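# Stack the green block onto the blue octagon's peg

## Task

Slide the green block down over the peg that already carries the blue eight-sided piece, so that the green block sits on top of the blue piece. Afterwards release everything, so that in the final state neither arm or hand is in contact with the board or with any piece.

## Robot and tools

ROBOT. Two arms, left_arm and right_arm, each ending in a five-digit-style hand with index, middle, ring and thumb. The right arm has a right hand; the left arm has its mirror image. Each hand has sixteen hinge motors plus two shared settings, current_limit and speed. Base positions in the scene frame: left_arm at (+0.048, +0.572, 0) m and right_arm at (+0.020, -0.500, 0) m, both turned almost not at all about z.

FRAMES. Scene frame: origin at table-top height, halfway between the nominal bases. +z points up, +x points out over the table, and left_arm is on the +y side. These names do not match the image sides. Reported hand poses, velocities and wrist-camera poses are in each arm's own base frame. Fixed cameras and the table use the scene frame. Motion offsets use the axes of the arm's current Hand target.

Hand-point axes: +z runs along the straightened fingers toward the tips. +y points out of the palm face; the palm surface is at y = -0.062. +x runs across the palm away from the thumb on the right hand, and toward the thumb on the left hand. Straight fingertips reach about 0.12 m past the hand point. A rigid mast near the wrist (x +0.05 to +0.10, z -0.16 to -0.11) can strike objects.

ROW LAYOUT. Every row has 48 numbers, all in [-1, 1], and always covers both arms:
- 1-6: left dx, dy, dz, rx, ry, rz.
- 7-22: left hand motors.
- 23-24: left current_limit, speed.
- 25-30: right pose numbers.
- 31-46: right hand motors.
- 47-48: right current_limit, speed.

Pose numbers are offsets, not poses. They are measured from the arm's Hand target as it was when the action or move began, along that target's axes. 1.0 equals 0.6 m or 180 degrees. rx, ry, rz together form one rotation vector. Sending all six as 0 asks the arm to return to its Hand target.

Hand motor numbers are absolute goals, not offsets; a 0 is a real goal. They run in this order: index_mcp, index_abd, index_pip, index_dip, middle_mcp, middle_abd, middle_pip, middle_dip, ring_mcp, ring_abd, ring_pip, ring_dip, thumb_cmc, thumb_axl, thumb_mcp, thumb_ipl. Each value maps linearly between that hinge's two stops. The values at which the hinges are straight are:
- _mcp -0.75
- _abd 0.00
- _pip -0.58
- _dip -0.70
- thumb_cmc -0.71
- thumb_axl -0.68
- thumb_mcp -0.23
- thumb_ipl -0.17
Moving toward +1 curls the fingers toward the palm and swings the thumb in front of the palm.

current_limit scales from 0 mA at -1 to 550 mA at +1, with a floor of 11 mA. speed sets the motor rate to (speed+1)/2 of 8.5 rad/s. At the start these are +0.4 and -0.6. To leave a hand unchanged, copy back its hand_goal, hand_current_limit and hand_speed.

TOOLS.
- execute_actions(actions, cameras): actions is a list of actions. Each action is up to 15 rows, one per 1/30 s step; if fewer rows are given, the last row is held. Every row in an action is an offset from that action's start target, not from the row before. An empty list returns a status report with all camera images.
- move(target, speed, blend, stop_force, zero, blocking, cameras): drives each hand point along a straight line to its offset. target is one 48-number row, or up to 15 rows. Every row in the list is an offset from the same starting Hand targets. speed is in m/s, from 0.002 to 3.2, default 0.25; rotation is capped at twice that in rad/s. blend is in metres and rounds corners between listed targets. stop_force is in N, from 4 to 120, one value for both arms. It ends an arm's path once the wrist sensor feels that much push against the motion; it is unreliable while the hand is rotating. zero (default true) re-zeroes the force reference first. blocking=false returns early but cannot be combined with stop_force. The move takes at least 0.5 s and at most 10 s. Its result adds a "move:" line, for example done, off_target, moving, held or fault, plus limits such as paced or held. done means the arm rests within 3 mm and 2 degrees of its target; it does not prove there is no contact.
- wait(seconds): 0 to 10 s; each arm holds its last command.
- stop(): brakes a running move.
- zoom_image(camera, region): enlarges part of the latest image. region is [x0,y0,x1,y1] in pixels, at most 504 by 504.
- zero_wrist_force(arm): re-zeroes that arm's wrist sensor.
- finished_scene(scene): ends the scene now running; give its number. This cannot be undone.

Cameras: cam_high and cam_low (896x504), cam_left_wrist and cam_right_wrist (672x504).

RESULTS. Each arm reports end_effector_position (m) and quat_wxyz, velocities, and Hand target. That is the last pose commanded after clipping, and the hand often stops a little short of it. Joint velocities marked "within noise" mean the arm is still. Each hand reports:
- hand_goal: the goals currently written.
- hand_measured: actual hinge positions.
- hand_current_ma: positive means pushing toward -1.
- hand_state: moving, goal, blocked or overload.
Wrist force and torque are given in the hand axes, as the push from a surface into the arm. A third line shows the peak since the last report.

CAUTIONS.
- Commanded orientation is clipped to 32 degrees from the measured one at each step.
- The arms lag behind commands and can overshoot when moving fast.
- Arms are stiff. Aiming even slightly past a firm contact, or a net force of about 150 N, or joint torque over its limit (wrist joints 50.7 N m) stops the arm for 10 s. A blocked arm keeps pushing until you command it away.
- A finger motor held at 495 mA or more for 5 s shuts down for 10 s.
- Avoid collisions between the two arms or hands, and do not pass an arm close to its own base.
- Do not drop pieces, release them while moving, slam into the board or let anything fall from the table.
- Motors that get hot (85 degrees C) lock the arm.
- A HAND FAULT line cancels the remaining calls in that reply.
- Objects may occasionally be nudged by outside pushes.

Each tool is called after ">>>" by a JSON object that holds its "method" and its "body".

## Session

>>> {"method": "execute_actions", "body": {"actions": []}}

>>> {"method": "zoom_image", "body": {"camera": "cam_high", "region": [200, 50, 600, 300]}}

>>> {"method": "zoom_image", "body": {"camera": "cam_low", "region": [200, 150, 600, 300]}}

Scene clock: 0.00 s.
left_arm: end_effector_position=(+0.8604, +0.1995, +0.2824) hand_goal=(-0.754, +0.000, -0.576, -0.696, -0.754, +0.000, -0.576, -0.696, -0.754, +0.000, -0.576, -0.696, -0.714, -0.678, -0.226, -0.168) hand_measured=(-0.754, +0.000, -0.576, -0.696, -0.754, +0.000, -0.576, -0.696, -0.754, +0.000, -0.576, -0.696, -0.714, -0.678, -0.226, -0.168) hand_current_ma=(+0, +0, +0, +0, +0, +0, +0, +0, +0, +0, +0, +0, +0, +0, +0, +0) hand_state=(goal, goal, goal, goal, goal, goal, goal, goal, goal, goal, goal, goal, goal, goal, goal, goal) hand_current_limit=0.40 hand_speed=-0.60 end_effector_quat_wxyz=(-0.384, +0.920, -0.071, -0.043) | right_arm: end_effector_position=(+0.3547, +0.6850, +0.2560) hand_goal=(-0.754, +0.000, -0.576, -0.696, -0.754, +0.000, -0.576, -0.696, -0.754, +0.000, -0.576, -0.696, -0.714, -0.678, -0.226, -0.168) hand_measured=(-0.754, +0.000, -0.576, -0.696, -0.754, +0.000, -0.576, -0.696, -0.754, +0.000, -0.576, -0.696, -0.714, -0.678, -0.226, -0.168) hand_current_ma=(+0, +0, +0, +0, +0, +0, +0, +0, +0, +0, +0, +0, +0, +0, +0, +0) hand_state=(goal, goal, goal, goal, goal, goal, goal, goal, goal, goal, goal, goal, goal, goal, goal, goal) hand_current_limit=0.40 hand_speed=-0.60 end_effector_quat_wxyz=(+0.115, +0.117, +0.929, -0.333)
Joint positions: left_arm=[-0.105 -0.841 1.083 1.471 0.787 -1.579] | right_arm=[1.022 -0.88 1.298 1.72 2.04 2.981]
Joint velocities: within noise
Joint torques (N m): no reading
Motor temperatures (°C): left_arm=[30 31 39 44 36 47] | right_arm=[43 36 30 38 45 38]
Wrist force (N): no reading
Wrist torque (N m): no reading
Wrist force, peak (N): no reading
Hand target: left_arm +0.8604, +0.1995, +0.2824; -0.384, +0.920, -0.071, -0.043 | right_arm +0.3547, +0.6850, +0.2560; +0.115, +0.117, +0.929, -0.333

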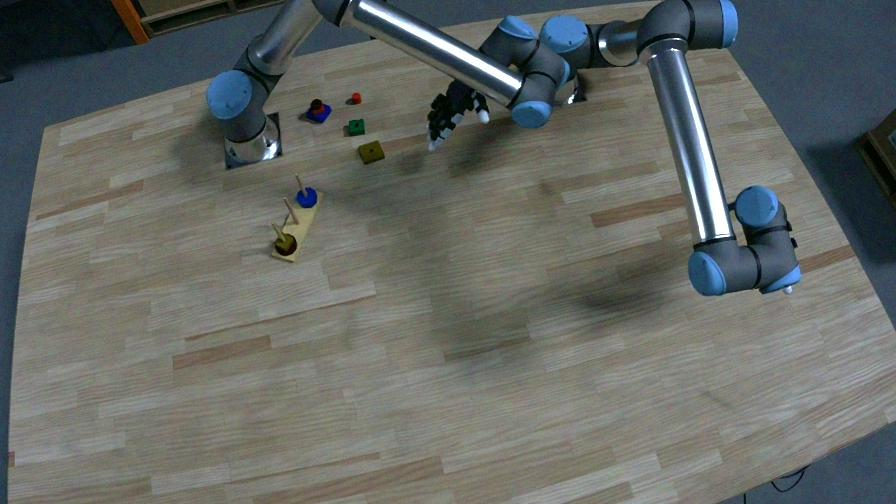

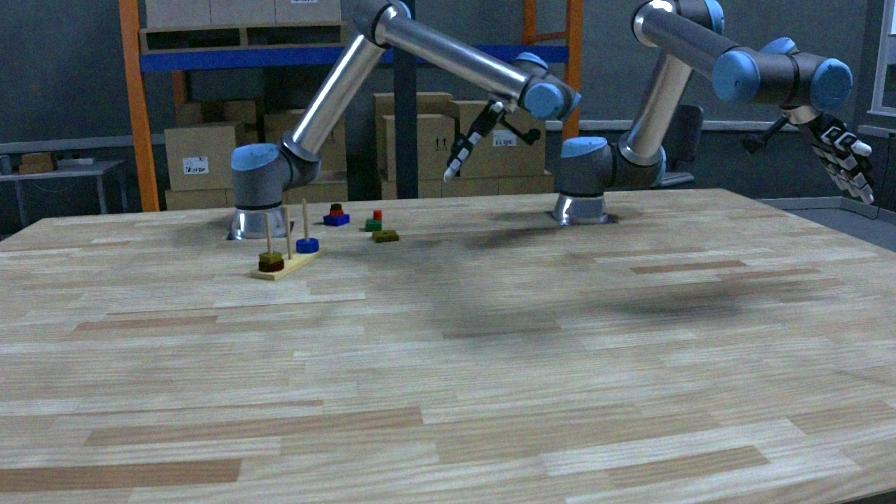

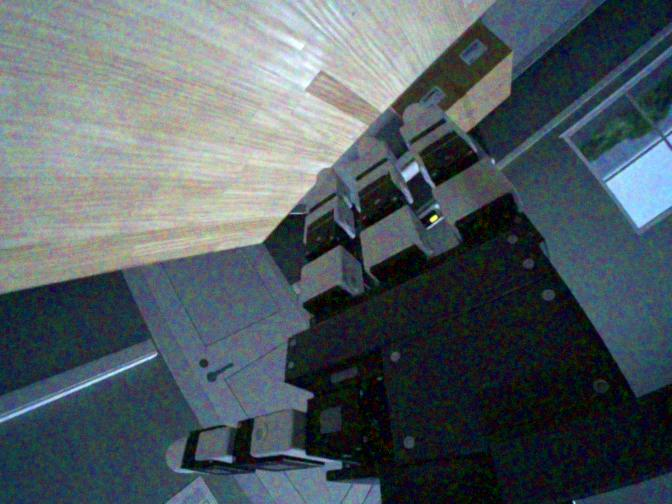

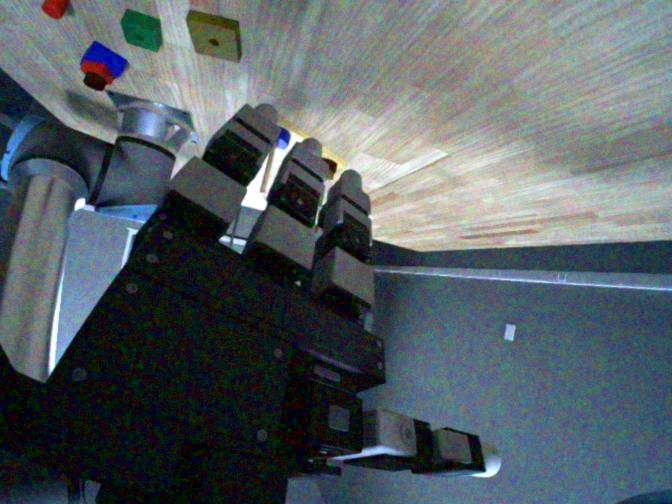

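Scaled by 1.260 from the camera's 896x504 image, which has a finer 1280x720 frame.

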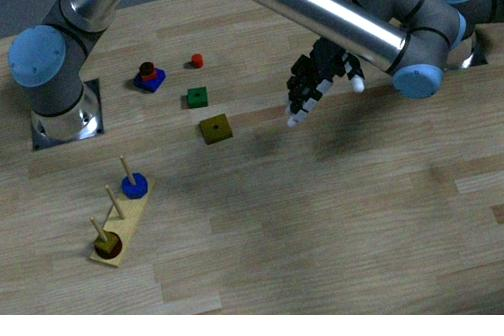

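Scaled by 1.260 from the camera's 896x504 image, which has a finer 1280x720 frame.

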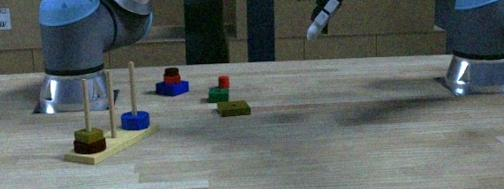

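>>> {"method": "zoom_image", "body": {"camera": "cam_high", "region": [240, 80, 400, 280]}}

>>> {"method": "zoom_image", "body": {"camera": "cam_low", "region": [240, 180, 420, 290]}}

Scaled by 2.520 from the camera's 896x504 image, which has a finer 1280x720 frame.

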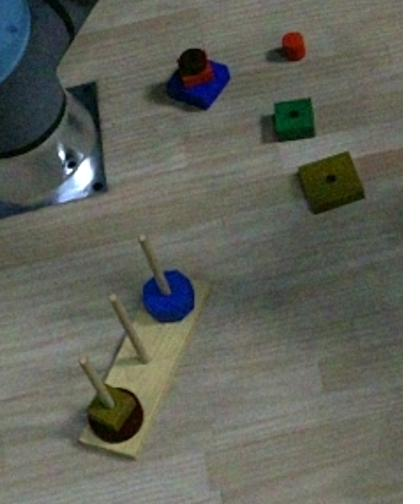

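Scaled by 2.800 from the camera's 896x504 image, which has a finer 1280x720 frame.

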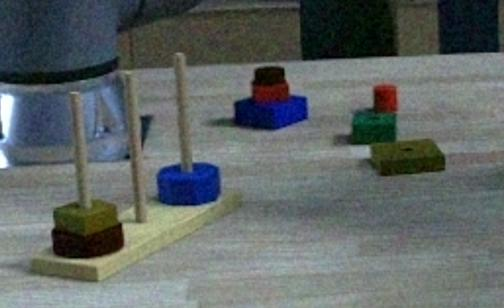

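>>> {"method": "move", "body": {"target": [[0,0,0,0,0,0,-0.754,0,-0.576,-0.696,-0.754,0,-0.576,-0.696,-0.754,0,-0.576,-0.696,-0.714,-0.678,-0.226,-0.168,0.4,-0.6,-0.0729,-0.148,-0.1883,0,0,0,-0.754,0,-0.576,-0.696,-0.754,0,-0.576,-0.696,-0.754,0,-0.576,-0.696,-0.714,-0.678,-0.226,-0.168,0.4,-0.6],[0,0,0,0,0,0,-0.754,0,-0.576,-0.696,-0.754,0,-0.576,-0.696,-0.754,0,-0.576,-0.696,-0.714,-0.678,-0.226,-0.168,0.4,-0.6,-0.5373,-0.7775,0.3985,0,0,0,-0.754,0,-0.576,-0.696,-0.754,0,-0.576,-0.696,-0.754,0,-0.576,-0.696,-0.714,-0.678,-0.226,-0.168,0.4,-0.6]], "speed": 0.35, "blend": [0.05,0]}}

>>> {"method": "move", "body": {"target": [[0,0,0,0,0,0,-0.754,0,-0.576,-0.696,-0.754,0,-0.576,-0.696,-0.754,0,-0.576,-0.696,-0.714,-0.678,-0.226,-0.168,0.4,-0.6,-0.2328,-0.6627,0.612,0,0,0,-0.754,0,-0.576,-0.696,-0.754,0,-0.576,-0.696,-0.754,0,-0.576,-0.696,-0.714,-0.678,-0.226,-0.168,0.4,-0.6]], "speed": 0.35, "cameras": ["cam_high","cam_low"]}}

Scene clock: 13.10 s.
left_arm: end_effector_position=(+0.8604, +0.1995, +0.2824) hand_goal=(-0.754, +0.000, -0.576, -0.696, -0.754, +0.000, -0.576, -0.696, -0.754, +0.000, -0.576, -0.696, -0.714, -0.678, -0.226, -0.168) hand_measured=(-0.748, +0.000, -0.576, -0.696, -0.748, +0.000, -0.576, -0.696, -0.748, +0.000, -0.576, -0.696, -0.710, -0.678, -0.226, -0.168) hand_current_ma=(+2, +0, +0, +0, +2, +0, +0, +0, +2, +0, +0, +0, +1, +0, +0, +0) hand_state=(goal, goal, goal, goal, goal, goal, goal, goal, goal, goal, goal, goal, goal, goal, goal, goal) hand_current_limit=0.40 hand_speed=-0.60 end_effector_quat_wxyz=(-0.384, +0.920, -0.071, -0.043) | right_arm: end_effector_position=(+0.4433, +0.4411, +0.4238) hand_goal=(-0.754, +0.000, -0.576, -0.696, -0.754, +0.000, -0.576, -0.696, -0.754, +0.000, -0.576, -0.696, -0.714, -0.678, -0.226, -0.168) hand_measured=(-0.750, +0.000, -0.576, -0.696, -0.750, +0.000, -0.576, -0.696, -0.748, +0.000, -0.576, -0.696, -0.710, -0.678, -0.224, -0.168) hand_current_ma=(+0, +0, +0, +0, +0, +0, +0, +0, +1, +0, +0, +0, +0, +0, +0, +0) hand_state=(goal, goal, goal, goal, goal, goal, goal, goal, goal, goal, goal, goal, goal, goal, goal, goal) hand_current_limit=0.40 hand_speed=-0.60 end_effector_quat_wxyz=(+0.115, +0.119, +0.927, -0.336)
Joint positions: left_arm=[-0.105 -0.841 1.083 1.471 0.787 -1.579] | right_arm=[0.709 -1.256 1.538 1.697 2.189 2.667]
Joint torques (N m): left_arm=[1.43 -99.72 -34.97 4.56 -1.08 -0.33] | right_arm=[9.64 -43.29 -54.39 6.33 -1.03 2.92]
Wrist force (N): left_arm=[-0.2 -0.3 0.2] | right_arm=[0.2 -0.4 0.7]
Wrist torque (N m): left_arm=[-0.06 0.03 -0.01] | right_arm=[-0.11 -0.06 -0.03]
Wrist force, peak (N): left_arm=[-0.7 -0.1 0.5] | right_arm=[-3.9 -8.9 6.4]
Hand target: left_arm +0.8604, +0.1995, +0.2824; -0.384, +0.920, -0.071, -0.043 | right_arm +0.4433, +0.4412, +0.4238; +0.115, +0.119, +0.927, -0.336 (not the last commanded pose)
Off the commanded pose: left_arm 0.000 m, 0 deg | right_arm 0.327 m, 1 deg.
move: held (right_arm; a check stopped the path); path passed 1 of 2 targets; limits=held
pose unreachable (right arm): on one or more control steps of this call, first in action 0 (counted from 0), this arm could not follow its commanded pose, so it was not sent that pose on those steps. It may still have moved: this result reports where it is.
cause: moving toward the commanded pose would bring two parts of the arm too close to each other (joints 4 (wrist 1) to 6 (wrist 3) lie between them).

Scene clock: 13.87 s.
left_arm: end_effector_position=(+0.8604, +0.1995, +0.2824) hand_goal=(-0.754, +0.000, -0.576, -0.696, -0.754, +0.000, -0.576, -0.696, -0.754, +0.000, -0.576, -0.696, -0.714, -0.678, -0.226, -0.168) hand_measured=(-0.748, +0.000, -0.576, -0.696, -0.748, +0.000, -0.576, -0.696, -0.748, +0.000, -0.576, -0.696, -0.710, -0.678, -0.226, -0.168) hand_current_ma=(+2, +0, +0, +0, +2, +0, +0, +0, +2, +0, +0, +0, +1, +0, +0, +0) hand_state=(goal, goal, goal, goal, goal, goal, goal, goal, goal, goal, goal, goal, goal, goal, goal, goal) hand_current_limit=0.40 hand_speed=-0.60 end_effector_quat_wxyz=(-0.384, +0.920, -0.071, -0.043) | right_arm: end_effector_position=(+0.4456, +0.4220, +0.4240) hand_goal=(-0.754, +0.000, -0.576, -0.696, -0.754, +0.000, -0.576, -0.696, -0.754, +0.000, -0.576, -0.696, -0.714, -0.678, -0.226, -0.168) hand_measured=(-0.750, +0.000, -0.576, -0.696, -0.750, +0.000, -0.576, -0.696, -0.748, +0.000, -0.576, -0.696, -0.710, -0.678, -0.224, -0.168) hand_current_ma=(+0, +0, +0, +0, +0, +0, +0, +0, +1, +0, +0, +0, +0, +0, +0, +0) hand_state=(goal, goal, goal, goal, goal, goal, goal, goal, goal, goal, goal, goal, goal, goal, goal, goal) hand_current_limit=0.40 hand_speed=-0.60 end_effector_quat_wxyz=(+0.115, +0.120, +0.927, -0.336)
Joint positions: left_arm=[-0.105 -0.841 1.083 1.471 0.787 -1.579] | right_arm=[0.683 -1.279 1.565 1.676 2.2 2.64]
Joint torques (N m): left_arm=[0.12 -98.3 -35.15 4.47 -0.97 -0.11] | right_arm=[11.46 -43.32 -54.78 6.22 -1.28 2.8]
Wrist force (N): left_arm=[0.0 0.2 0.4] | right_arm=[-0.1 -0.7 0.5]
Wrist torque (N m): left_arm=[-0.01 0.02 -0.01] | right_arm=[-0.14 -0.04 -0.08]
Wrist force, peak (N): left_arm=[-0.4 -0.1 0.5] | right_arm=[-2.9 -8.1 6.3]
Hand target: left_arm +0.8604, +0.1995, +0.2824; -0.384, +0.920, -0.071, -0.043 | right_arm +0.4456, +0.4221, +0.4240; +0.115, +0.120, +0.927, -0.336 (not the last commanded pose)
Off the commanded pose: left_arm 0.000 m, 0 deg | right_arm 0.540 m, 0 deg.
move: held (right_arm; a check stopped the path); limits=held
pose unreachable (right arm): on one or more control steps of this call, first in action 0 (counted from 0), this arm could not follow its commanded pose, so it was not sent that pose on those steps. It may still have moved: this result reports where it is.
cause: moving toward the commanded pose would bring two parts of the arm too close to each other (joints 4 (wrist 1) to 6 (wrist 3) lie between them).
Images, in order (width x height): cam_high 896x504, cam_low 896x504.

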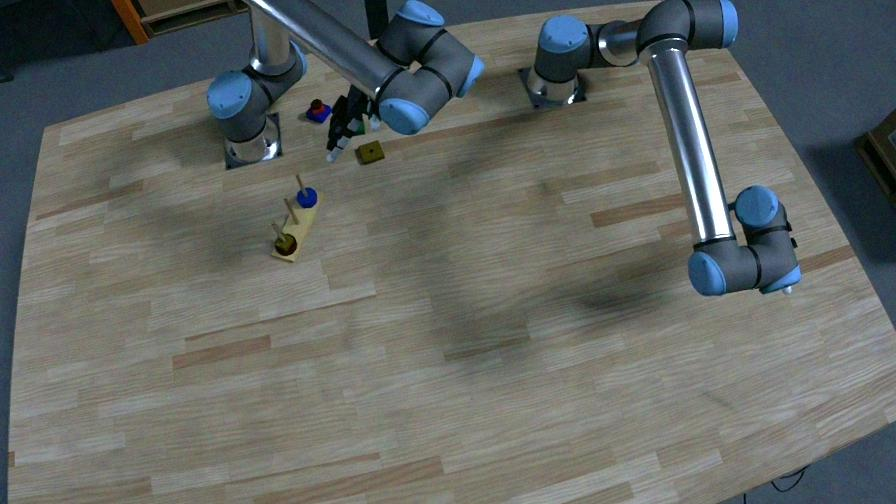

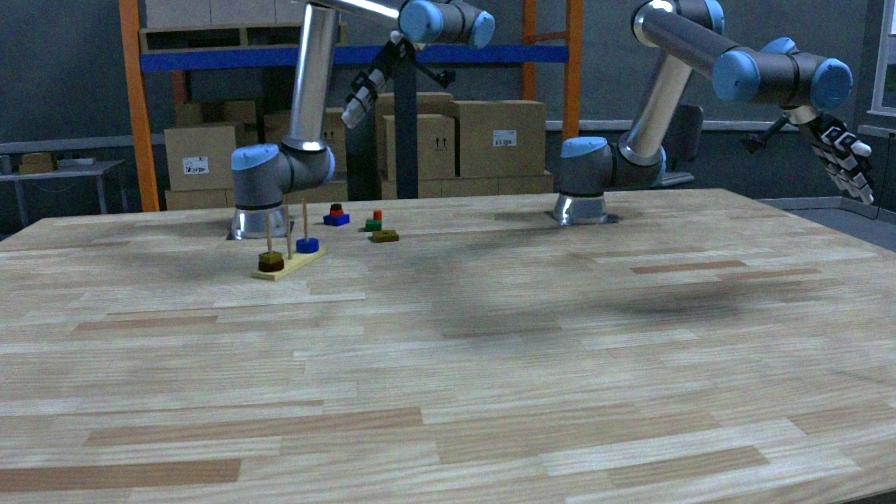

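>>> {"method": "move", "body": {"target": [0,0,0,0,0,0,-0.754,0,-0.576,-0.696,-0.754,0,-0.576,-0.696,-0.754,0,-0.576,-0.696,-0.714,-0.678,-0.226,-0.168,0.4,-0.6,-0.261,-0.961,0.867,0.1306,0.2646,0.3322,-0.754,0,-0.576,-0.696,-0.754,0,-0.576,-0.696,-0.754,0,-0.576,-0.696,-0.714,-0.678,-0.226,-0.168,0.4,-0.6], "speed": 0.35, "cameras": ["cam_high"]}}

Scene clock: 24.93 s.
left_arm: end_effector_position=(+0.8604, +0.1995, +0.2824) hand_goal=(-0.754, +0.000, -0.576, -0.696, -0.754, +0.000, -0.576, -0.696, -0.754, +0.000, -0.576, -0.696, -0.714, -0.678, -0.226, -0.168) hand_measured=(-0.748, +0.000, -0.576, -0.696, -0.748, +0.000, -0.576, -0.696, -0.748, +0.000, -0.576, -0.696, -0.710, -0.678, -0.226, -0.168) hand_current_ma=(+2, +0, +0, +0, +2, +0, +0, +0, +2, +0, +0, +0, +1, +0, +0, +0) hand_state=(goal, goal, goal, goal, goal, goal, goal, goal, goal, goal, goal, goal, goal, goal, goal, goal) hand_current_limit=0.40 hand_speed=-0.60 end_effector_quat_wxyz=(-0.384, +0.920, -0.071, -0.043) | right_arm: end_effector_position=(+0.4696, -0.0419, +0.4248) hand_goal=(-0.754, +0.000, -0.576, -0.696, -0.754, +0.000, -0.576, -0.696, -0.754, +0.000, -0.576, -0.696, -0.714, -0.678, -0.226, -0.168) hand_measured=(-0.748, +0.000, -0.576, -0.696, -0.750, +0.000, -0.576, -0.696, -0.748, +0.000, -0.576, -0.696, -0.710, -0.678, -0.222, -0.168) hand_current_ma=(+1, +0, +0, +0, +0, +0, +0, +0, +1, +0, +0, +0, +0, +0, +0, +0) hand_state=(goal, goal, goal, goal, goal, goal, goal, goal, goal, goal, goal, goal, goal, goal, goal, goal) hand_current_limit=0.40 hand_speed=-0.60 end_effector_quat_wxyz=(-0.030, +0.483, +0.800, -0.355)
Joint positions: left_arm=[-0.105 -0.841 1.083 1.471 0.787 -1.579] | right_arm=[-0.186 -1.512 1.836 1.61 2.217 2.594]
Joint torques (N m): left_arm=[1.99 -97.67 -34.55 4.46 -1.13 -0.13] | right_arm=[10.21 -58.94 -24.65 6.3 -1.11 3.17]
Wrist force (N): left_arm=[-0.1 0.0 0.3] | right_arm=[-0.2 -0.1 -0.4]
Wrist torque (N m): left_arm=[-0.02 0.03 -0.01] | right_arm=[-0.01 -0.01 -0.11]
Wrist force, peak (N): left_arm=[-0.1 -0.4 0.6] | right_arm=[-8.4 -2.5 4.7]
Hand target: left_arm +0.8604, +0.1995, +0.2824; -0.384, +0.920, -0.071, -0.043 | right_arm +0.4696, -0.0418, +0.4248; -0.030, +0.483, +0.800, -0.355 (not the last commanded pose)
Off the commanded pose: left_arm 0.000 m, 0 deg | right_arm 0.328 m, 33 deg.
move: held (right_arm; a check stopped the path); limits=held
pose unreachable (right arm): on one or more control steps of this call, first in action 0 (counted from 0), this arm could not follow its commanded pose, so it was not sent that pose on those steps. It may still have moved: this result reports where it is.
cause: moving toward the commanded pose would bring two parts of the arm too close to each other (joints 4 (wrist 1) to 6 (wrist 3) lie between them).
Images, in order (width x height): cam_high 896x504.

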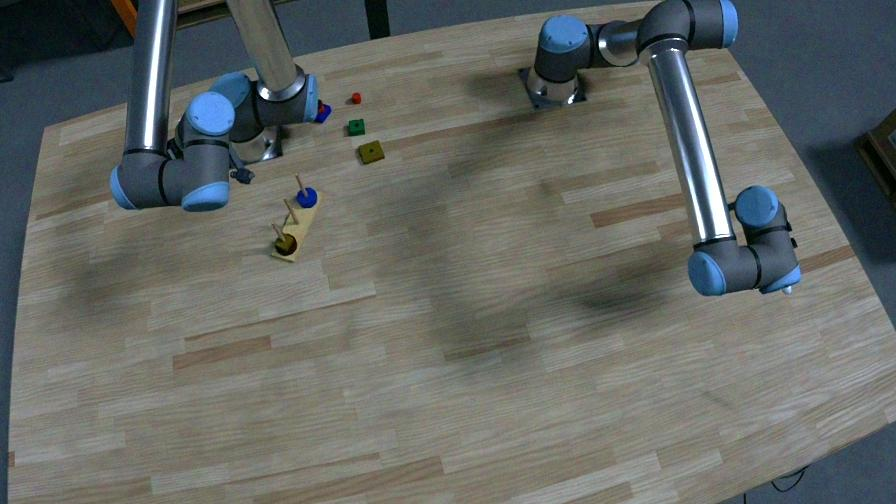

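>>> {"method": "move", "body": {"target": [[-0.2219,0.2928,-0.3299,0.2040,0.2211,0.2398,-0.863,0,0.737,-0.667,-1,0,0.9,0.5,-1,0,0.9,0.5,0.5,-0.677,0.135,-0.168,0.4,-0.6,-0.229,-0.2126,0.2606,0.0492,0.0995,0.1244,-0.754,0,-0.576,-0.696,-0.754,0,-0.576,-0.696,-0.754,0,-0.576,-0.696,-0.714,-0.678,-0.226,-0.168,0.4,-0.6],[-0.4438,0.5855,-0.6598,0.4079,0.4422,0.4795,-0.863,0,0.737,-0.667,-1,0,0.9,0.5,-1,0,0.9,0.5,0.5,-0.677,0.135,-0.168,0.4,-0.6,-0.2703,-0.5205,0.5232,0.0983,0.199,0.2489,-0.754,0,-0.576,-0.696,-0.754,0,-0.576,-0.696,-0.754,0,-0.576,-0.696,-0.714,-0.678,-0.226,-0.168,0.4,-0.6]], "speed": 0.4, "blend": 0.03, "cameras": ["cam_high","cam_low"]}}

Scene clock: 31.70 s.
left_arm: end_effector_position=(+0.5503, -0.3007, +0.3498) hand_goal=(-0.864, +0.000, +0.736, -0.668, -1.000, +0.000, +0.900, +0.500, -1.000, +0.000, +0.900, +0.500, +0.500, -0.678, +0.134, -0.168) hand_measured=(-0.852, +0.000, +0.732, -0.670, -0.990, +0.000, +0.896, +0.496, -0.990, +0.000, +0.896, +0.498, +0.496, -0.678, +0.132, -0.168) hand_current_ma=(+7, +0, -1, +0, +5, +0, -1, -1, +5, +0, -1, -1, -1, +0, +0, +0) hand_state=(goal, goal, goal, goal, goal, goal, goal, goal, goal, goal, goal, goal, goal, goal, goal, goal) hand_current_limit=0.40 hand_speed=-0.60 end_effector_quat_wxyz=(+0.529, -0.118, +0.789, -0.290) | right_arm: end_effector_position=(+0.1989, -0.4278, +0.4248) hand_goal=(-0.754, +0.000, -0.576, -0.696, -0.754, +0.000, -0.576, -0.696, -0.754, +0.000, -0.576, -0.696, -0.714, -0.678, -0.226, -0.168) hand_measured=(-0.748, +0.000, -0.576, -0.696, -0.750, +0.000, -0.576, -0.696, -0.748, +0.000, -0.576, -0.696, -0.710, -0.678, -0.222, -0.168) hand_current_ma=(+1, +0, +0, +0, +0, +0, +0, +0, +1, +0, +0, +0, +0, +0, +0, +0) hand_state=(goal, goal, goal, goal, goal, goal, goal, goal, goal, goal, goal, goal, goal, goal, goal, goal) hand_current_limit=0.40 hand_speed=-0.60 end_effector_quat_wxyz=(-0.203, +0.818, +0.451, -0.292)
Joint positions: left_arm=[-1.12 -1.743 2.08 0.038 0.841 0.664] | right_arm=[-1.233 -1.511 1.836 1.61 2.216 2.594]
Joint torques (N m): left_arm=[-12.68 -46.19 -32.06 3.83 3.01 1.94] | right_arm=[-14.46 -24.5 -53.52 6.01 -0.97 -2.1]
Wrist force (N): left_arm=[-0.9 0.2 0.5] | right_arm=[0.1 -0.6 0.2]
Wrist torque (N m): left_arm=[0.15 0.08 -0.24] | right_arm=[-0.12 -0.07 -0.10]
Wrist force, peak (N): left_arm=[-1.5 -0.6 1.4] | right_arm=[-0.9 -0.8 0.4]
Hand target: left_arm +0.5502, -0.3008, +0.3499; +0.529, -0.117, +0.789, -0.290 | right_arm +0.1988, -0.4279, +0.4248; -0.203, +0.818, +0.451, -0.292
Off the commanded pose: left_arm 0.000 m, 0 deg | right_arm 0.000 m, 0 deg.
move: done
Images, in order (width x height): cam_high 896x504, cam_low 896x504.

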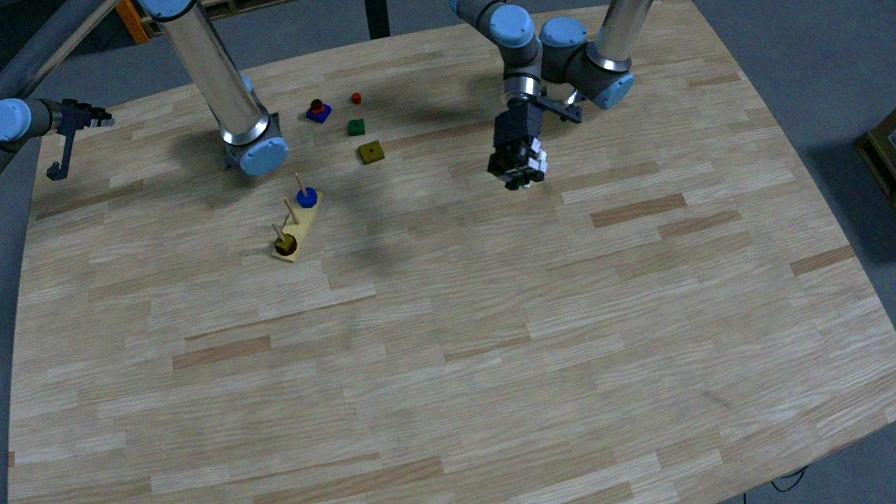

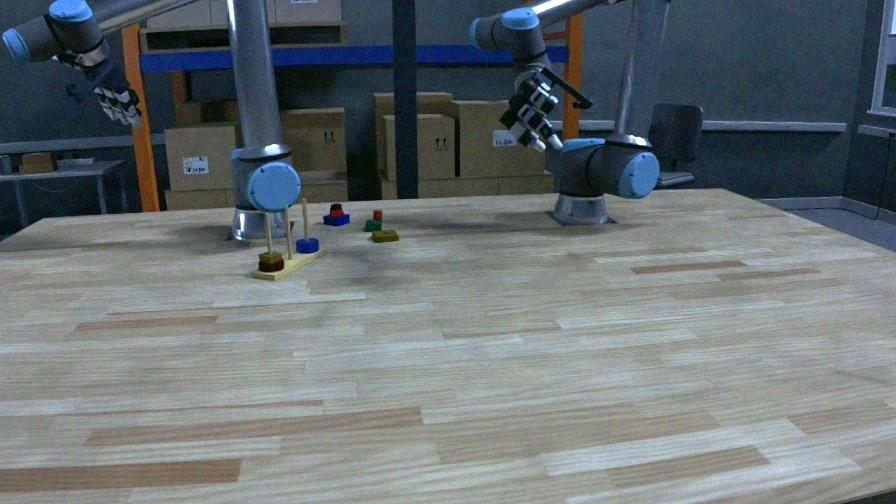

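>>> {"method": "zoom_image", "body": {"camera": "cam_high", "region": [300, 80, 400, 180]}}

>>> {"method": "zoom_image", "body": {"camera": "cam_high", "region": [230, 140, 350, 270]}}

>>> {"method": "zoom_image", "body": {"camera": "cam_low", "region": [240, 180, 420, 290]}}

Scaled by 5.040 from the camera's 896x504 image, which has a finer 1280x720 frame.

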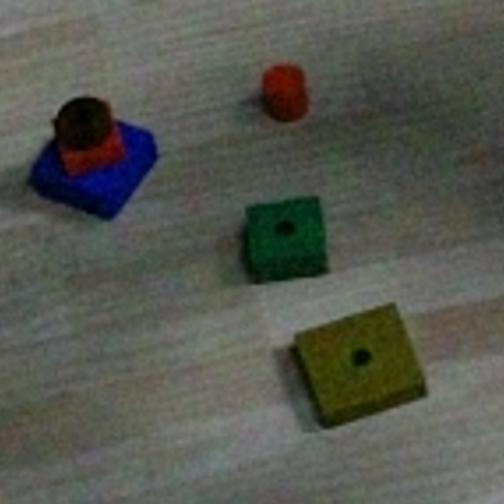

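Scaled by 3.877 from the camera's 896x504 image, which has a finer 1280x720 frame.

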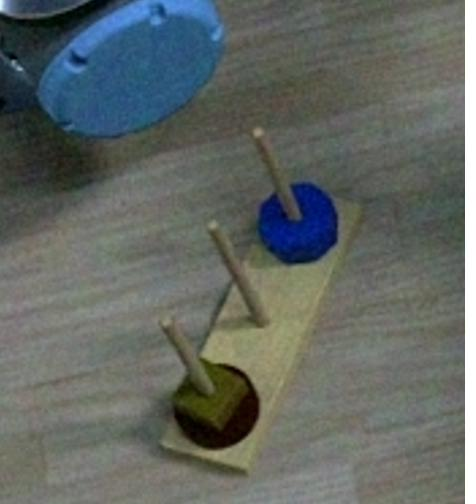

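Scaled by 2.800 from the camera's 896x504 image, which has a finer 1280x720 frame.

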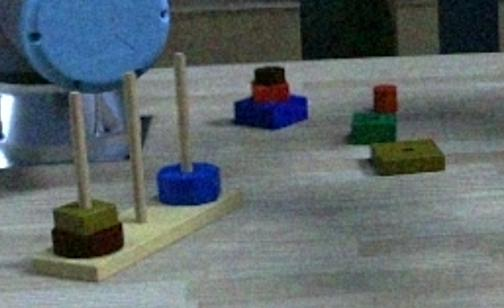

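>>> {"method": "move", "body": {"target": [[0.4436,-0.2572,-0.2387,0.1149,0.0875,0.0408,-0.863,0,0.737,-0.667,-1,0,0.9,0.5,-1,0,0.9,0.5,0.5,-0.677,0.135,-0.168,0.4,-0.6,-0.229,-0.2126,0.2606,0.0492,0.0995,0.1244,-0.754,0,-0.576,-0.696,-0.754,0,-0.576,-0.696,-0.754,0,-0.576,-0.696,-0.714,-0.678,-0.226,-0.168,0.4,-0.6],[0.8871,-0.5144,-0.4773,0.2298,0.1749,0.0816,-0.863,0,0.737,-0.667,-1,0,0.9,0.5,-1,0,0.9,0.5,0.5,-0.677,0.135,-0.168,0.4,-0.6,-0.2703,-0.5205,0.5232,0.0983,0.199,0.2489,-0.754,0,-0.576,-0.696,-0.754,0,-0.576,-0.696,-0.754,0,-0.576,-0.696,-0.714,-0.678,-0.226,-0.168,0.4,-0.6]], "speed": 0.4, "blend": 0.03, "cameras": ["all"]}}

Scene clock: 37.23 s.
left_arm: end_effector_position=(+0.0342, -0.7151, +0.2001) hand_goal=(-0.864, +0.000, +0.736, -0.668, -1.000, +0.000, +0.900, +0.500, -1.000, +0.000, +0.900, +0.500, +0.500, -0.678, +0.134, -0.168) hand_measured=(-0.854, +0.000, +0.732, -0.670, -0.990, +0.000, +0.896, +0.496, -0.990, +0.000, +0.896, +0.498, +0.496, -0.678, +0.132, -0.168) hand_current_ma=(+6, +0, -1, +0, +5, +0, -1, -1, +5, +0, -1, -1, -1, +0, +0, +0) hand_state=(goal, goal, goal, goal, goal, goal, goal, goal, goal, goal, goal, goal, goal, goal, goal, goal) hand_current_limit=0.40 hand_speed=-0.60 end_effector_quat_wxyz=(+0.339, +0.253, +0.756, -0.499) | right_arm: end_effector_position=(-0.2708, -0.3862, +0.4246) hand_goal=(-0.754, +0.000, -0.576, -0.696, -0.754, +0.000, -0.576, -0.696, -0.754, +0.000, -0.576, -0.696, -0.714, -0.678, -0.226, -0.168) hand_measured=(-0.748, +0.000, -0.576, -0.696, -0.750, +0.000, -0.576, -0.696, -0.748, +0.000, -0.576, -0.696, -0.710, -0.678, -0.222, -0.168) hand_current_ma=(+1, +0, +0, +0, +0, +0, +0, +0, +1, +0, +0, +0, +0, +0, +0, +0) hand_state=(goal, goal, goal, goal, goal, goal, goal, goal, goal, goal, goal, goal, goal, goal, goal, goal) hand_current_limit=0.40 hand_speed=-0.60 end_effector_quat_wxyz=(-0.322, +0.934, -0.018, -0.151)
Joint positions: left_arm=[-2.055 -1.438 2.079 -0.269 0.848 0.667] | right_arm=[-2.279 -1.511 1.836 1.61 2.216 2.595]
Joint torques (N m): left_arm=[-10.36 -26.78 -38.8 -3.05 3.08 2.07] | right_arm=[-17.11 -24.63 -54.72 2.21 2.06 -2.07]
Wrist force (N): left_arm=[-0.8 0.1 0.5] | right_arm=[-0.4 -0.5 -0.2]
Wrist torque (N m): left_arm=[0.16 0.06 -0.21] | right_arm=[-0.07 0.00 0.08]
Wrist force, peak (N): left_arm=[-2.6 0.9 1.7] | right_arm=[-1.5 -0.5 0.5]
Hand target: left_arm +0.0342, -0.7153, +0.2000; +0.339, +0.253, +0.756, -0.499 | right_arm -0.2709, -0.3862, +0.4246; -0.322, +0.934, -0.018, -0.151
Off the commanded pose: left_arm 0.000 m, 0 deg | right_arm 0.000 m, 0 deg.
move: done

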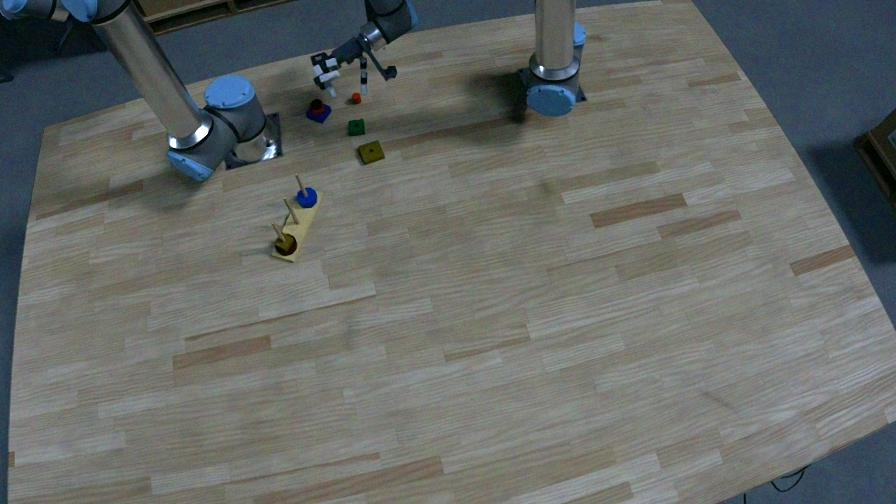

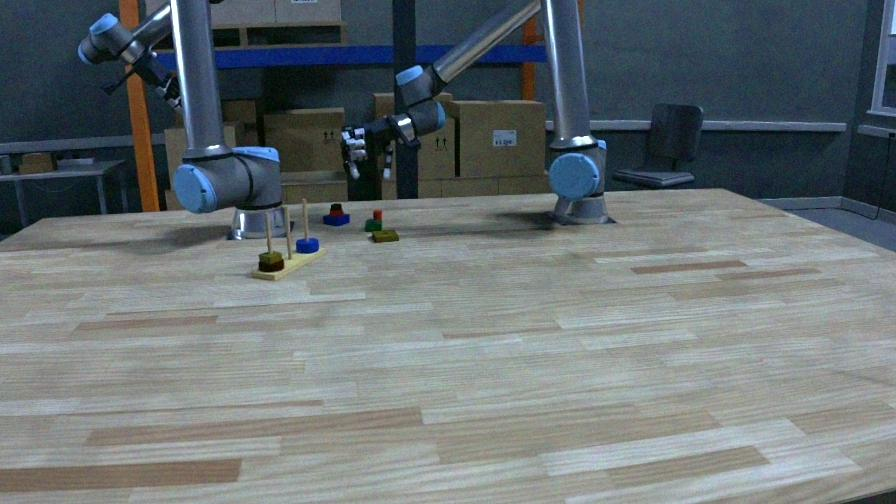

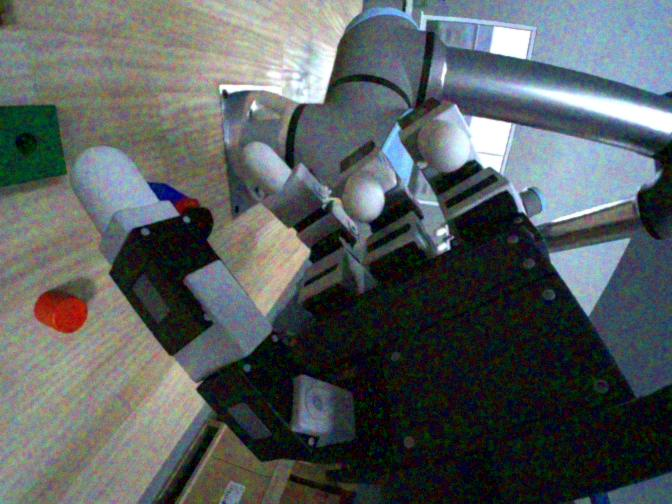

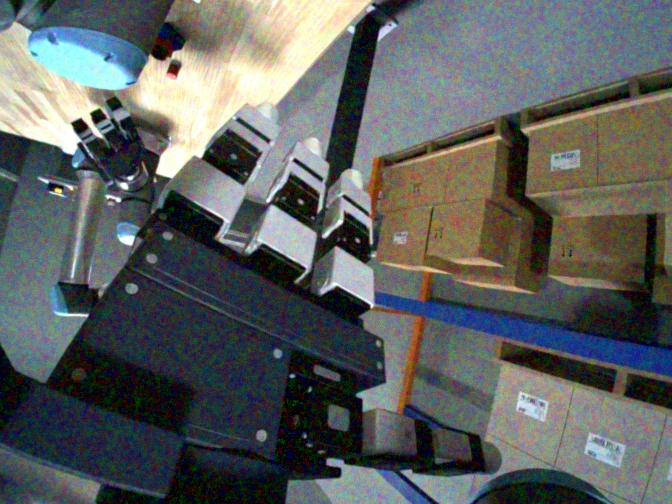

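>>> {"method": "move", "body": {"target": [0.1277,0.0972,0.0453,0,0,0,-0.863,0,0.737,-0.667,-1,0,0.9,0.5,-1,0,0.9,0.5,0.5,-0.677,0.135,-0.168,0.4,-0.6,0,0,0,0,0,0,-0.754,0,-0.576,-0.696,-0.754,0,-0.576,-0.696,-0.754,0,-0.576,-0.696,-0.714,-0.678,-0.226,-0.168,0.4,-0.6], "speed": 0.2, "cameras": ["cam_high","cam_low","cam_left_wrist"]}}

>>> {"method": "zoom_image", "body": {"camera": "cam_high", "region": [300, 60, 420, 180]}}

>>> {"method": "zoom_image", "body": {"camera": "cam_low", "region": [310, 120, 440, 260]}}

>>> {"method": "zoom_image", "body": {"camera": "cam_left_wrist", "region": [0, 0, 400, 350]}}

Scene clock: 39.63 s.
left_arm: end_effector_position=(+0.0341, -0.7152, +0.1000) hand_goal=(-0.864, +0.000, +0.736, -0.668, -1.000, +0.000, +0.900, +0.500, -1.000, +0.000, +0.900, +0.500, +0.500, -0.678, +0.134, -0.168) hand_measured=(-0.854, +0.000, +0.732, -0.670, -0.990, +0.000, +0.896, +0.496, -0.990, +0.000, +0.896, +0.498, +0.496, -0.678, +0.132, -0.168) hand_current_ma=(+6, +0, -1, +0, +5, +0, -1, -1, +5, +0, -1, -1, -1, +0, +0, +0) hand_state=(goal, goal, goal, goal, goal, goal, goal, goal, goal, goal, goal, goal, goal, goal, goal, goal) hand_current_limit=0.40 hand_speed=-0.60 end_effector_quat_wxyz=(+0.339, +0.253, +0.756, -0.499) | right_arm: end_effector_position=(-0.2709, -0.3862, +0.4246) hand_goal=(-0.754, +0.000, -0.576, -0.696, -0.754, +0.000, -0.576, -0.696, -0.754, +0.000, -0.576, -0.696, -0.714, -0.678, -0.226, -0.168) hand_measured=(-0.748, +0.000, -0.576, -0.696, -0.750, +0.000, -0.576, -0.696, -0.748, +0.000, -0.576, -0.696, -0.710, -0.678, -0.222, -0.168) hand_current_ma=(+1, +0, +0, +0, +0, +0, +0, +0, +1, +0, +0, +0, +0, +0, +0, +0) hand_state=(goal, goal, goal, goal, goal, goal, goal, goal, goal, goal, goal, goal, goal, goal, goal, goal) hand_current_limit=0.40 hand_speed=-0.60 end_effector_quat_wxyz=(-0.322, +0.934, -0.018, -0.151)
Joint positions: left_arm=[-2.055 -1.309 2.151 -0.47 0.848 0.667] | right_arm=[-2.28 -1.511 1.836 1.61 2.216 2.595]
Joint torques (N m): left_arm=[16.68 -32.88 -21.43 -3.32 3.08 2.09] | right_arm=[-12.05 -22.12 -53.95 2.03 2.1 -2.17]
Wrist force (N): left_arm=[-1.2 0.3 0.2] | right_arm=[-0.2 -0.3 0.0]
Wrist torque (N m): left_arm=[0.18 0.08 -0.24] | right_arm=[-0.06 -0.04 0.10]
Wrist force, peak (N): left_arm=[-2.0 -0.6 0.7] | right_arm=[0.0 -0.8 -0.2]
Hand target: left_arm +0.0341, -0.7152, +0.1000; +0.339, +0.253, +0.756, -0.499 | right_arm -0.2709, -0.3862, +0.4246; -0.322, +0.934, -0.018, -0.151
Off the commanded pose: left_arm 0.000 m, 0 deg | right_arm 0.000 m, 0 deg.
move: done
Images, in order (width x height): cam_high 896x504, cam_low 896x504, cam_left_wrist 672x504.

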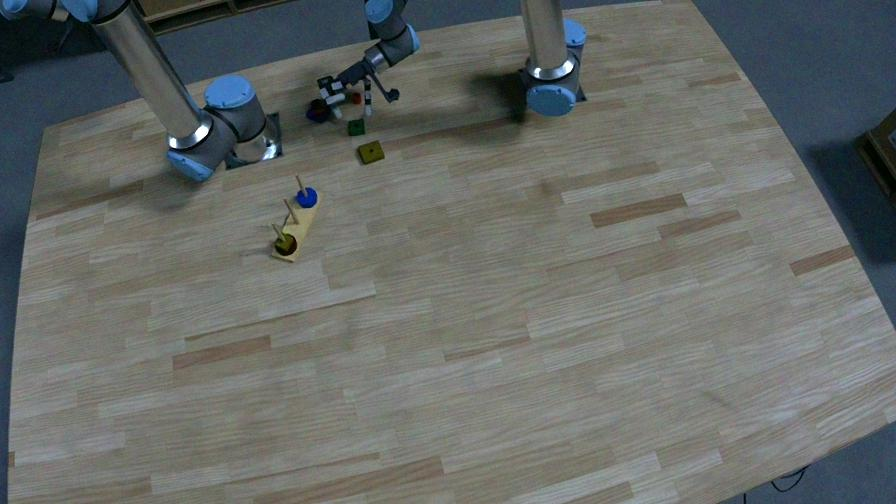

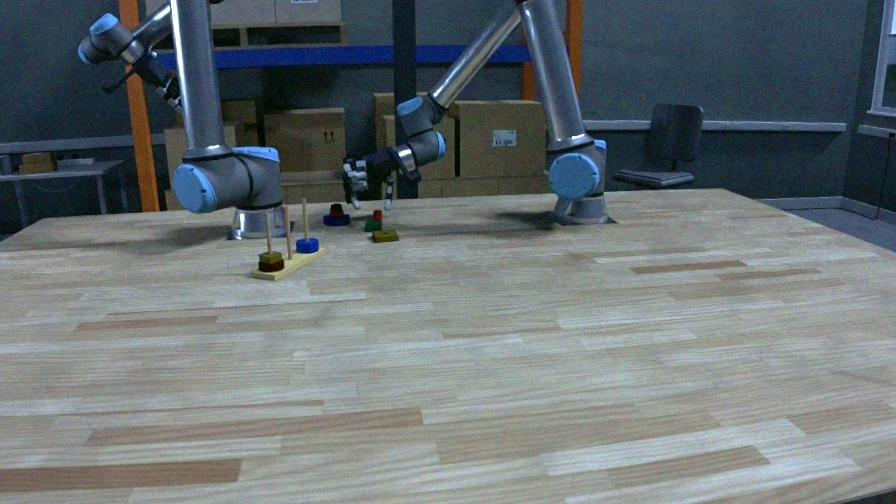

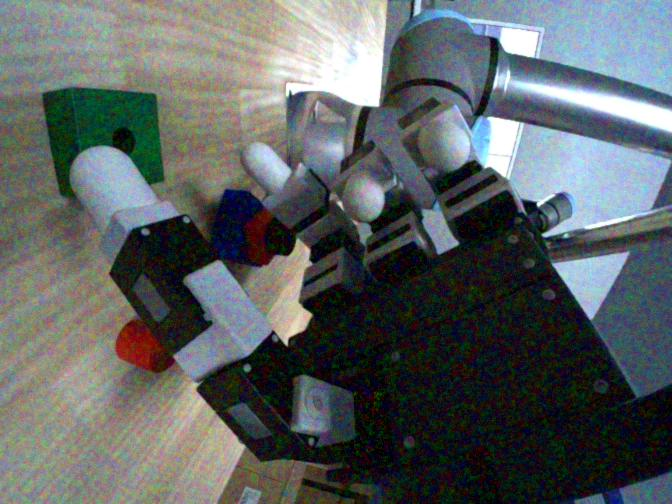

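Scaled by 4.200 from the camera's 896x504 image, which has a finer 1280x720 frame.

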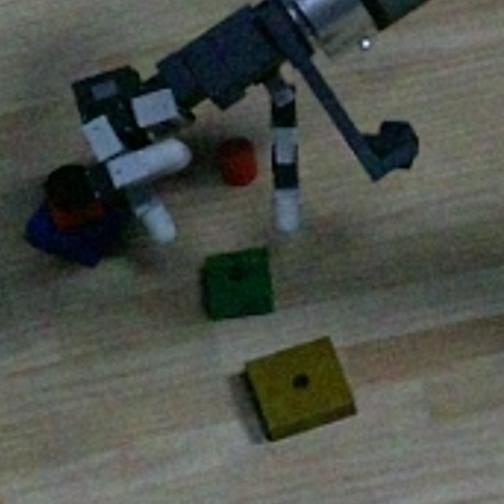

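Scaled by 3.600 from the camera's 896x504 image, which has a finer 1280x720 frame.

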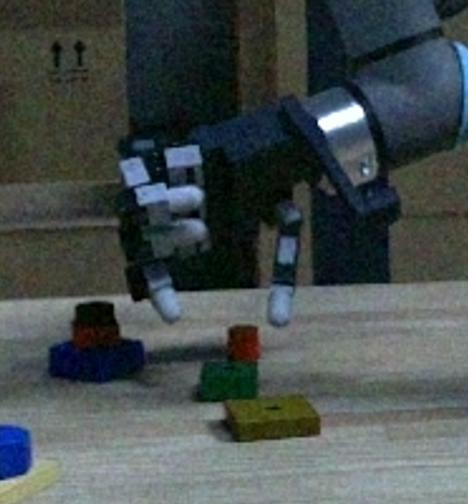

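Scaled by 1.260 from the camera's 672x504 image, which has a finer 960x720 frame.

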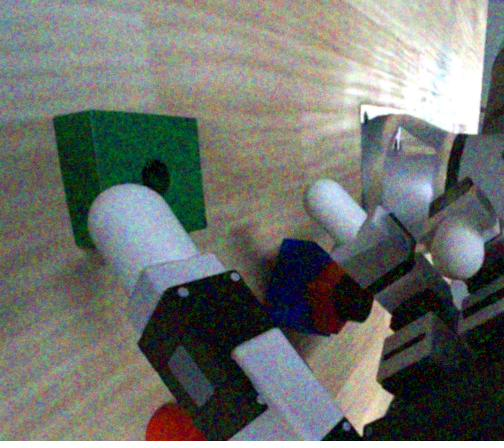

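>>> {"method": "move", "body": {"target": [0.0361,0.0417,0.0232,0,0,0,-0.863,0,0.737,-0.667,-1,0,0.9,0.5,-1,0,0.9,0.5,0.5,-0.677,0.135,-0.168,0.4,-0.6,0,0,0,0,0,0,-0.754,0,-0.576,-0.696,-0.754,0,-0.576,-0.696,-0.754,0,-0.576,-0.696,-0.714,-0.678,-0.226,-0.168,0.4,-0.6], "speed": 0.08, "stop_force": 5, "cameras": ["cam_high","cam_low","cam_left_wrist"]}}

>>> {"method": "zoom_image", "body": {"camera": "cam_high", "region": [300, 60, 420, 180]}}

>>> {"method": "zoom_image", "body": {"camera": "cam_low", "region": [310, 150, 430, 250]}}

>>> {"method": "zoom_image", "body": {"camera": "cam_left_wrist", "region": [0, 0, 400, 350]}}

Scene clock: 45.10 s.
left_arm: end_effector_position=(+0.0418, -0.7177, +0.0650) hand_goal=(-0.864, +0.000, +0.736, -0.668, -1.000, +0.000, +0.900, +0.500, -1.000, +0.000, +0.900, +0.500, +0.500, -0.678, +0.134, -0.168) hand_measured=(-0.854, +0.000, +0.732, -0.670, -0.990, +0.000, +0.896, +0.496, -0.990, +0.000, +0.896, +0.498, +0.496, -0.678, +0.132, -0.168) hand_current_ma=(+6, +0, -1, +0, +5, +0, -1, -1, +5, +0, -1, -1, -1, +0, +0, +0) hand_state=(goal, goal, goal, goal, goal, goal, goal, goal, goal, goal, goal, goal, goal, goal, goal, goal) hand_current_limit=0.40 hand_speed=-0.60 end_effector_quat_wxyz=(+0.339, +0.253, +0.756, -0.499) | right_arm: end_effector_position=(-0.2709, -0.3862, +0.4246) hand_goal=(-0.754, +0.000, -0.576, -0.696, -0.754, +0.000, -0.576, -0.696, -0.754, +0.000, -0.576, -0.696, -0.714, -0.678, -0.226, -0.168) hand_measured=(-0.748, +0.000, -0.576, -0.696, -0.750, +0.000, -0.576, -0.696, -0.748, +0.000, -0.576, -0.696, -0.710, -0.678, -0.222, -0.168) hand_current_ma=(+1, +0, +0, +0, +0, +0, +0, +0, +1, +0, +0, +0, +0, +0, +0, +0) hand_state=(goal, goal, goal, goal, goal, goal, goal, goal, goal, goal, goal, goal, goal, goal, goal, goal) hand_current_limit=0.40 hand_speed=-0.60 end_effector_quat_wxyz=(-0.322, +0.934, -0.018, -0.151)
Joint positions: left_arm=[-2.039 -1.255 2.167 -0.545 0.863 0.675] | right_arm=[-2.28 -1.511 1.836 1.61 2.216 2.595]
Joint torques (N m): left_arm=[17.34 -32.95 -18.66 -3.16 3.14 2.21] | right_arm=[-11.69 -21.55 -54.41 2.24 2.14 -2.34]
Wrist force (N): left_arm=[-1.1 0.6 0.2] | right_arm=[-0.2 -0.4 -0.2]
Wrist torque (N m): left_arm=[0.19 0.09 -0.24] | right_arm=[-0.06 -0.03 0.10]
Wrist force, peak (N): left_arm=[-1.6 0.6 0.6] | right_arm=[-0.4 -0.6 -0.2]
Hand target: left_arm +0.0418, -0.7177, +0.0650; +0.339, +0.253, +0.756, -0.499 | right_arm -0.2709, -0.3862, +0.4246; -0.322, +0.934, -0.018, -0.151
Off the commanded pose: left_arm 0.000 m, 0 deg | right_arm 0.000 m, 0 deg.
move: done
Images, in order (width x height): cam_high 896x504, cam_low 896x504, cam_left_wrist 672x504.

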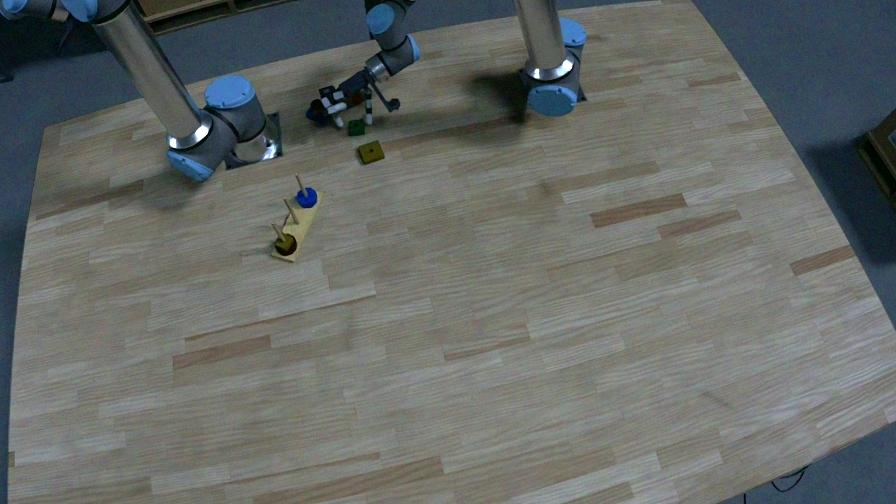

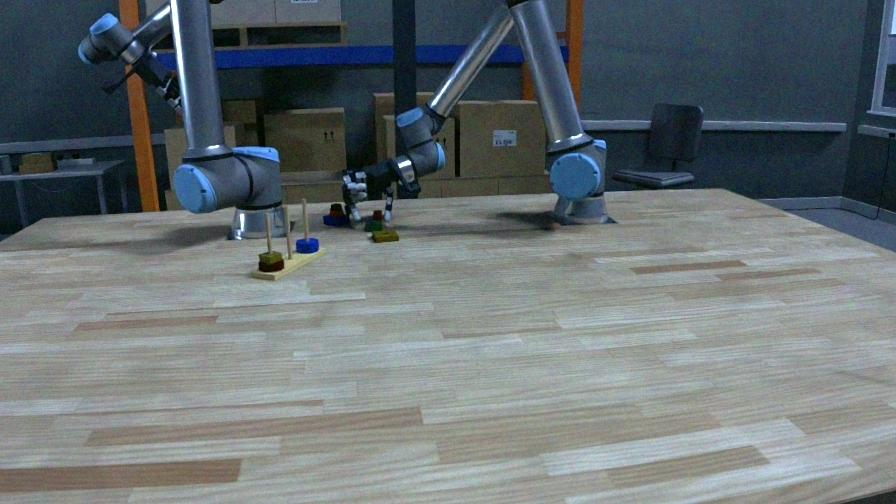

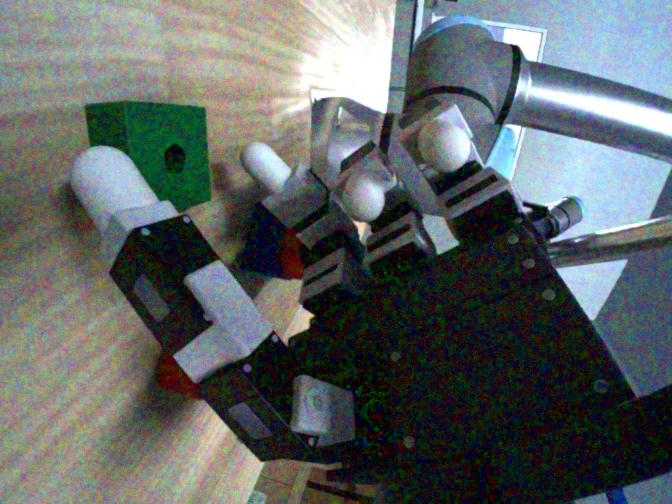

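Scaled by 4.200 from the camera's 896x504 image, which has a finer 1280x720 frame.

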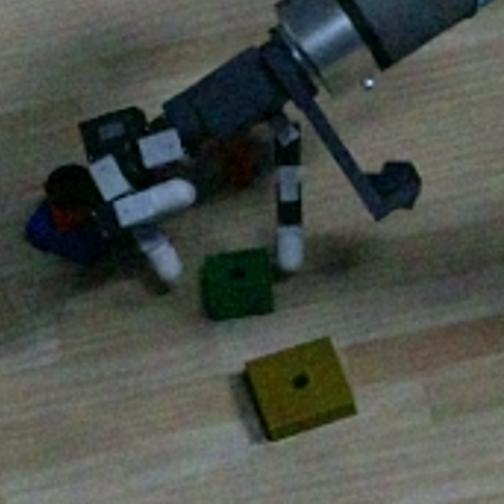

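Scaled by 4.200 from the camera's 896x504 image, which has a finer 1280x720 frame.

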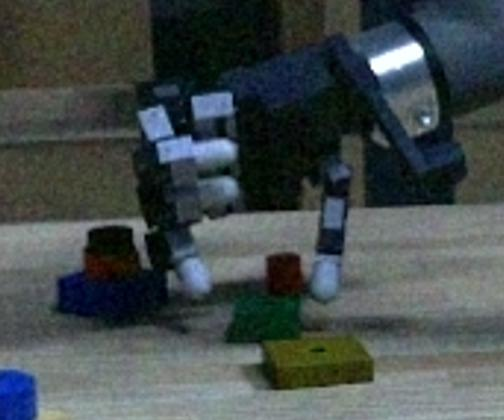

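Scaled by 1.260 from the camera's 672x504 image, which has a finer 960x720 frame.

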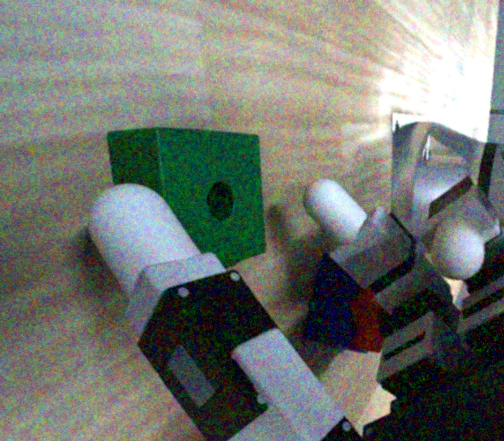

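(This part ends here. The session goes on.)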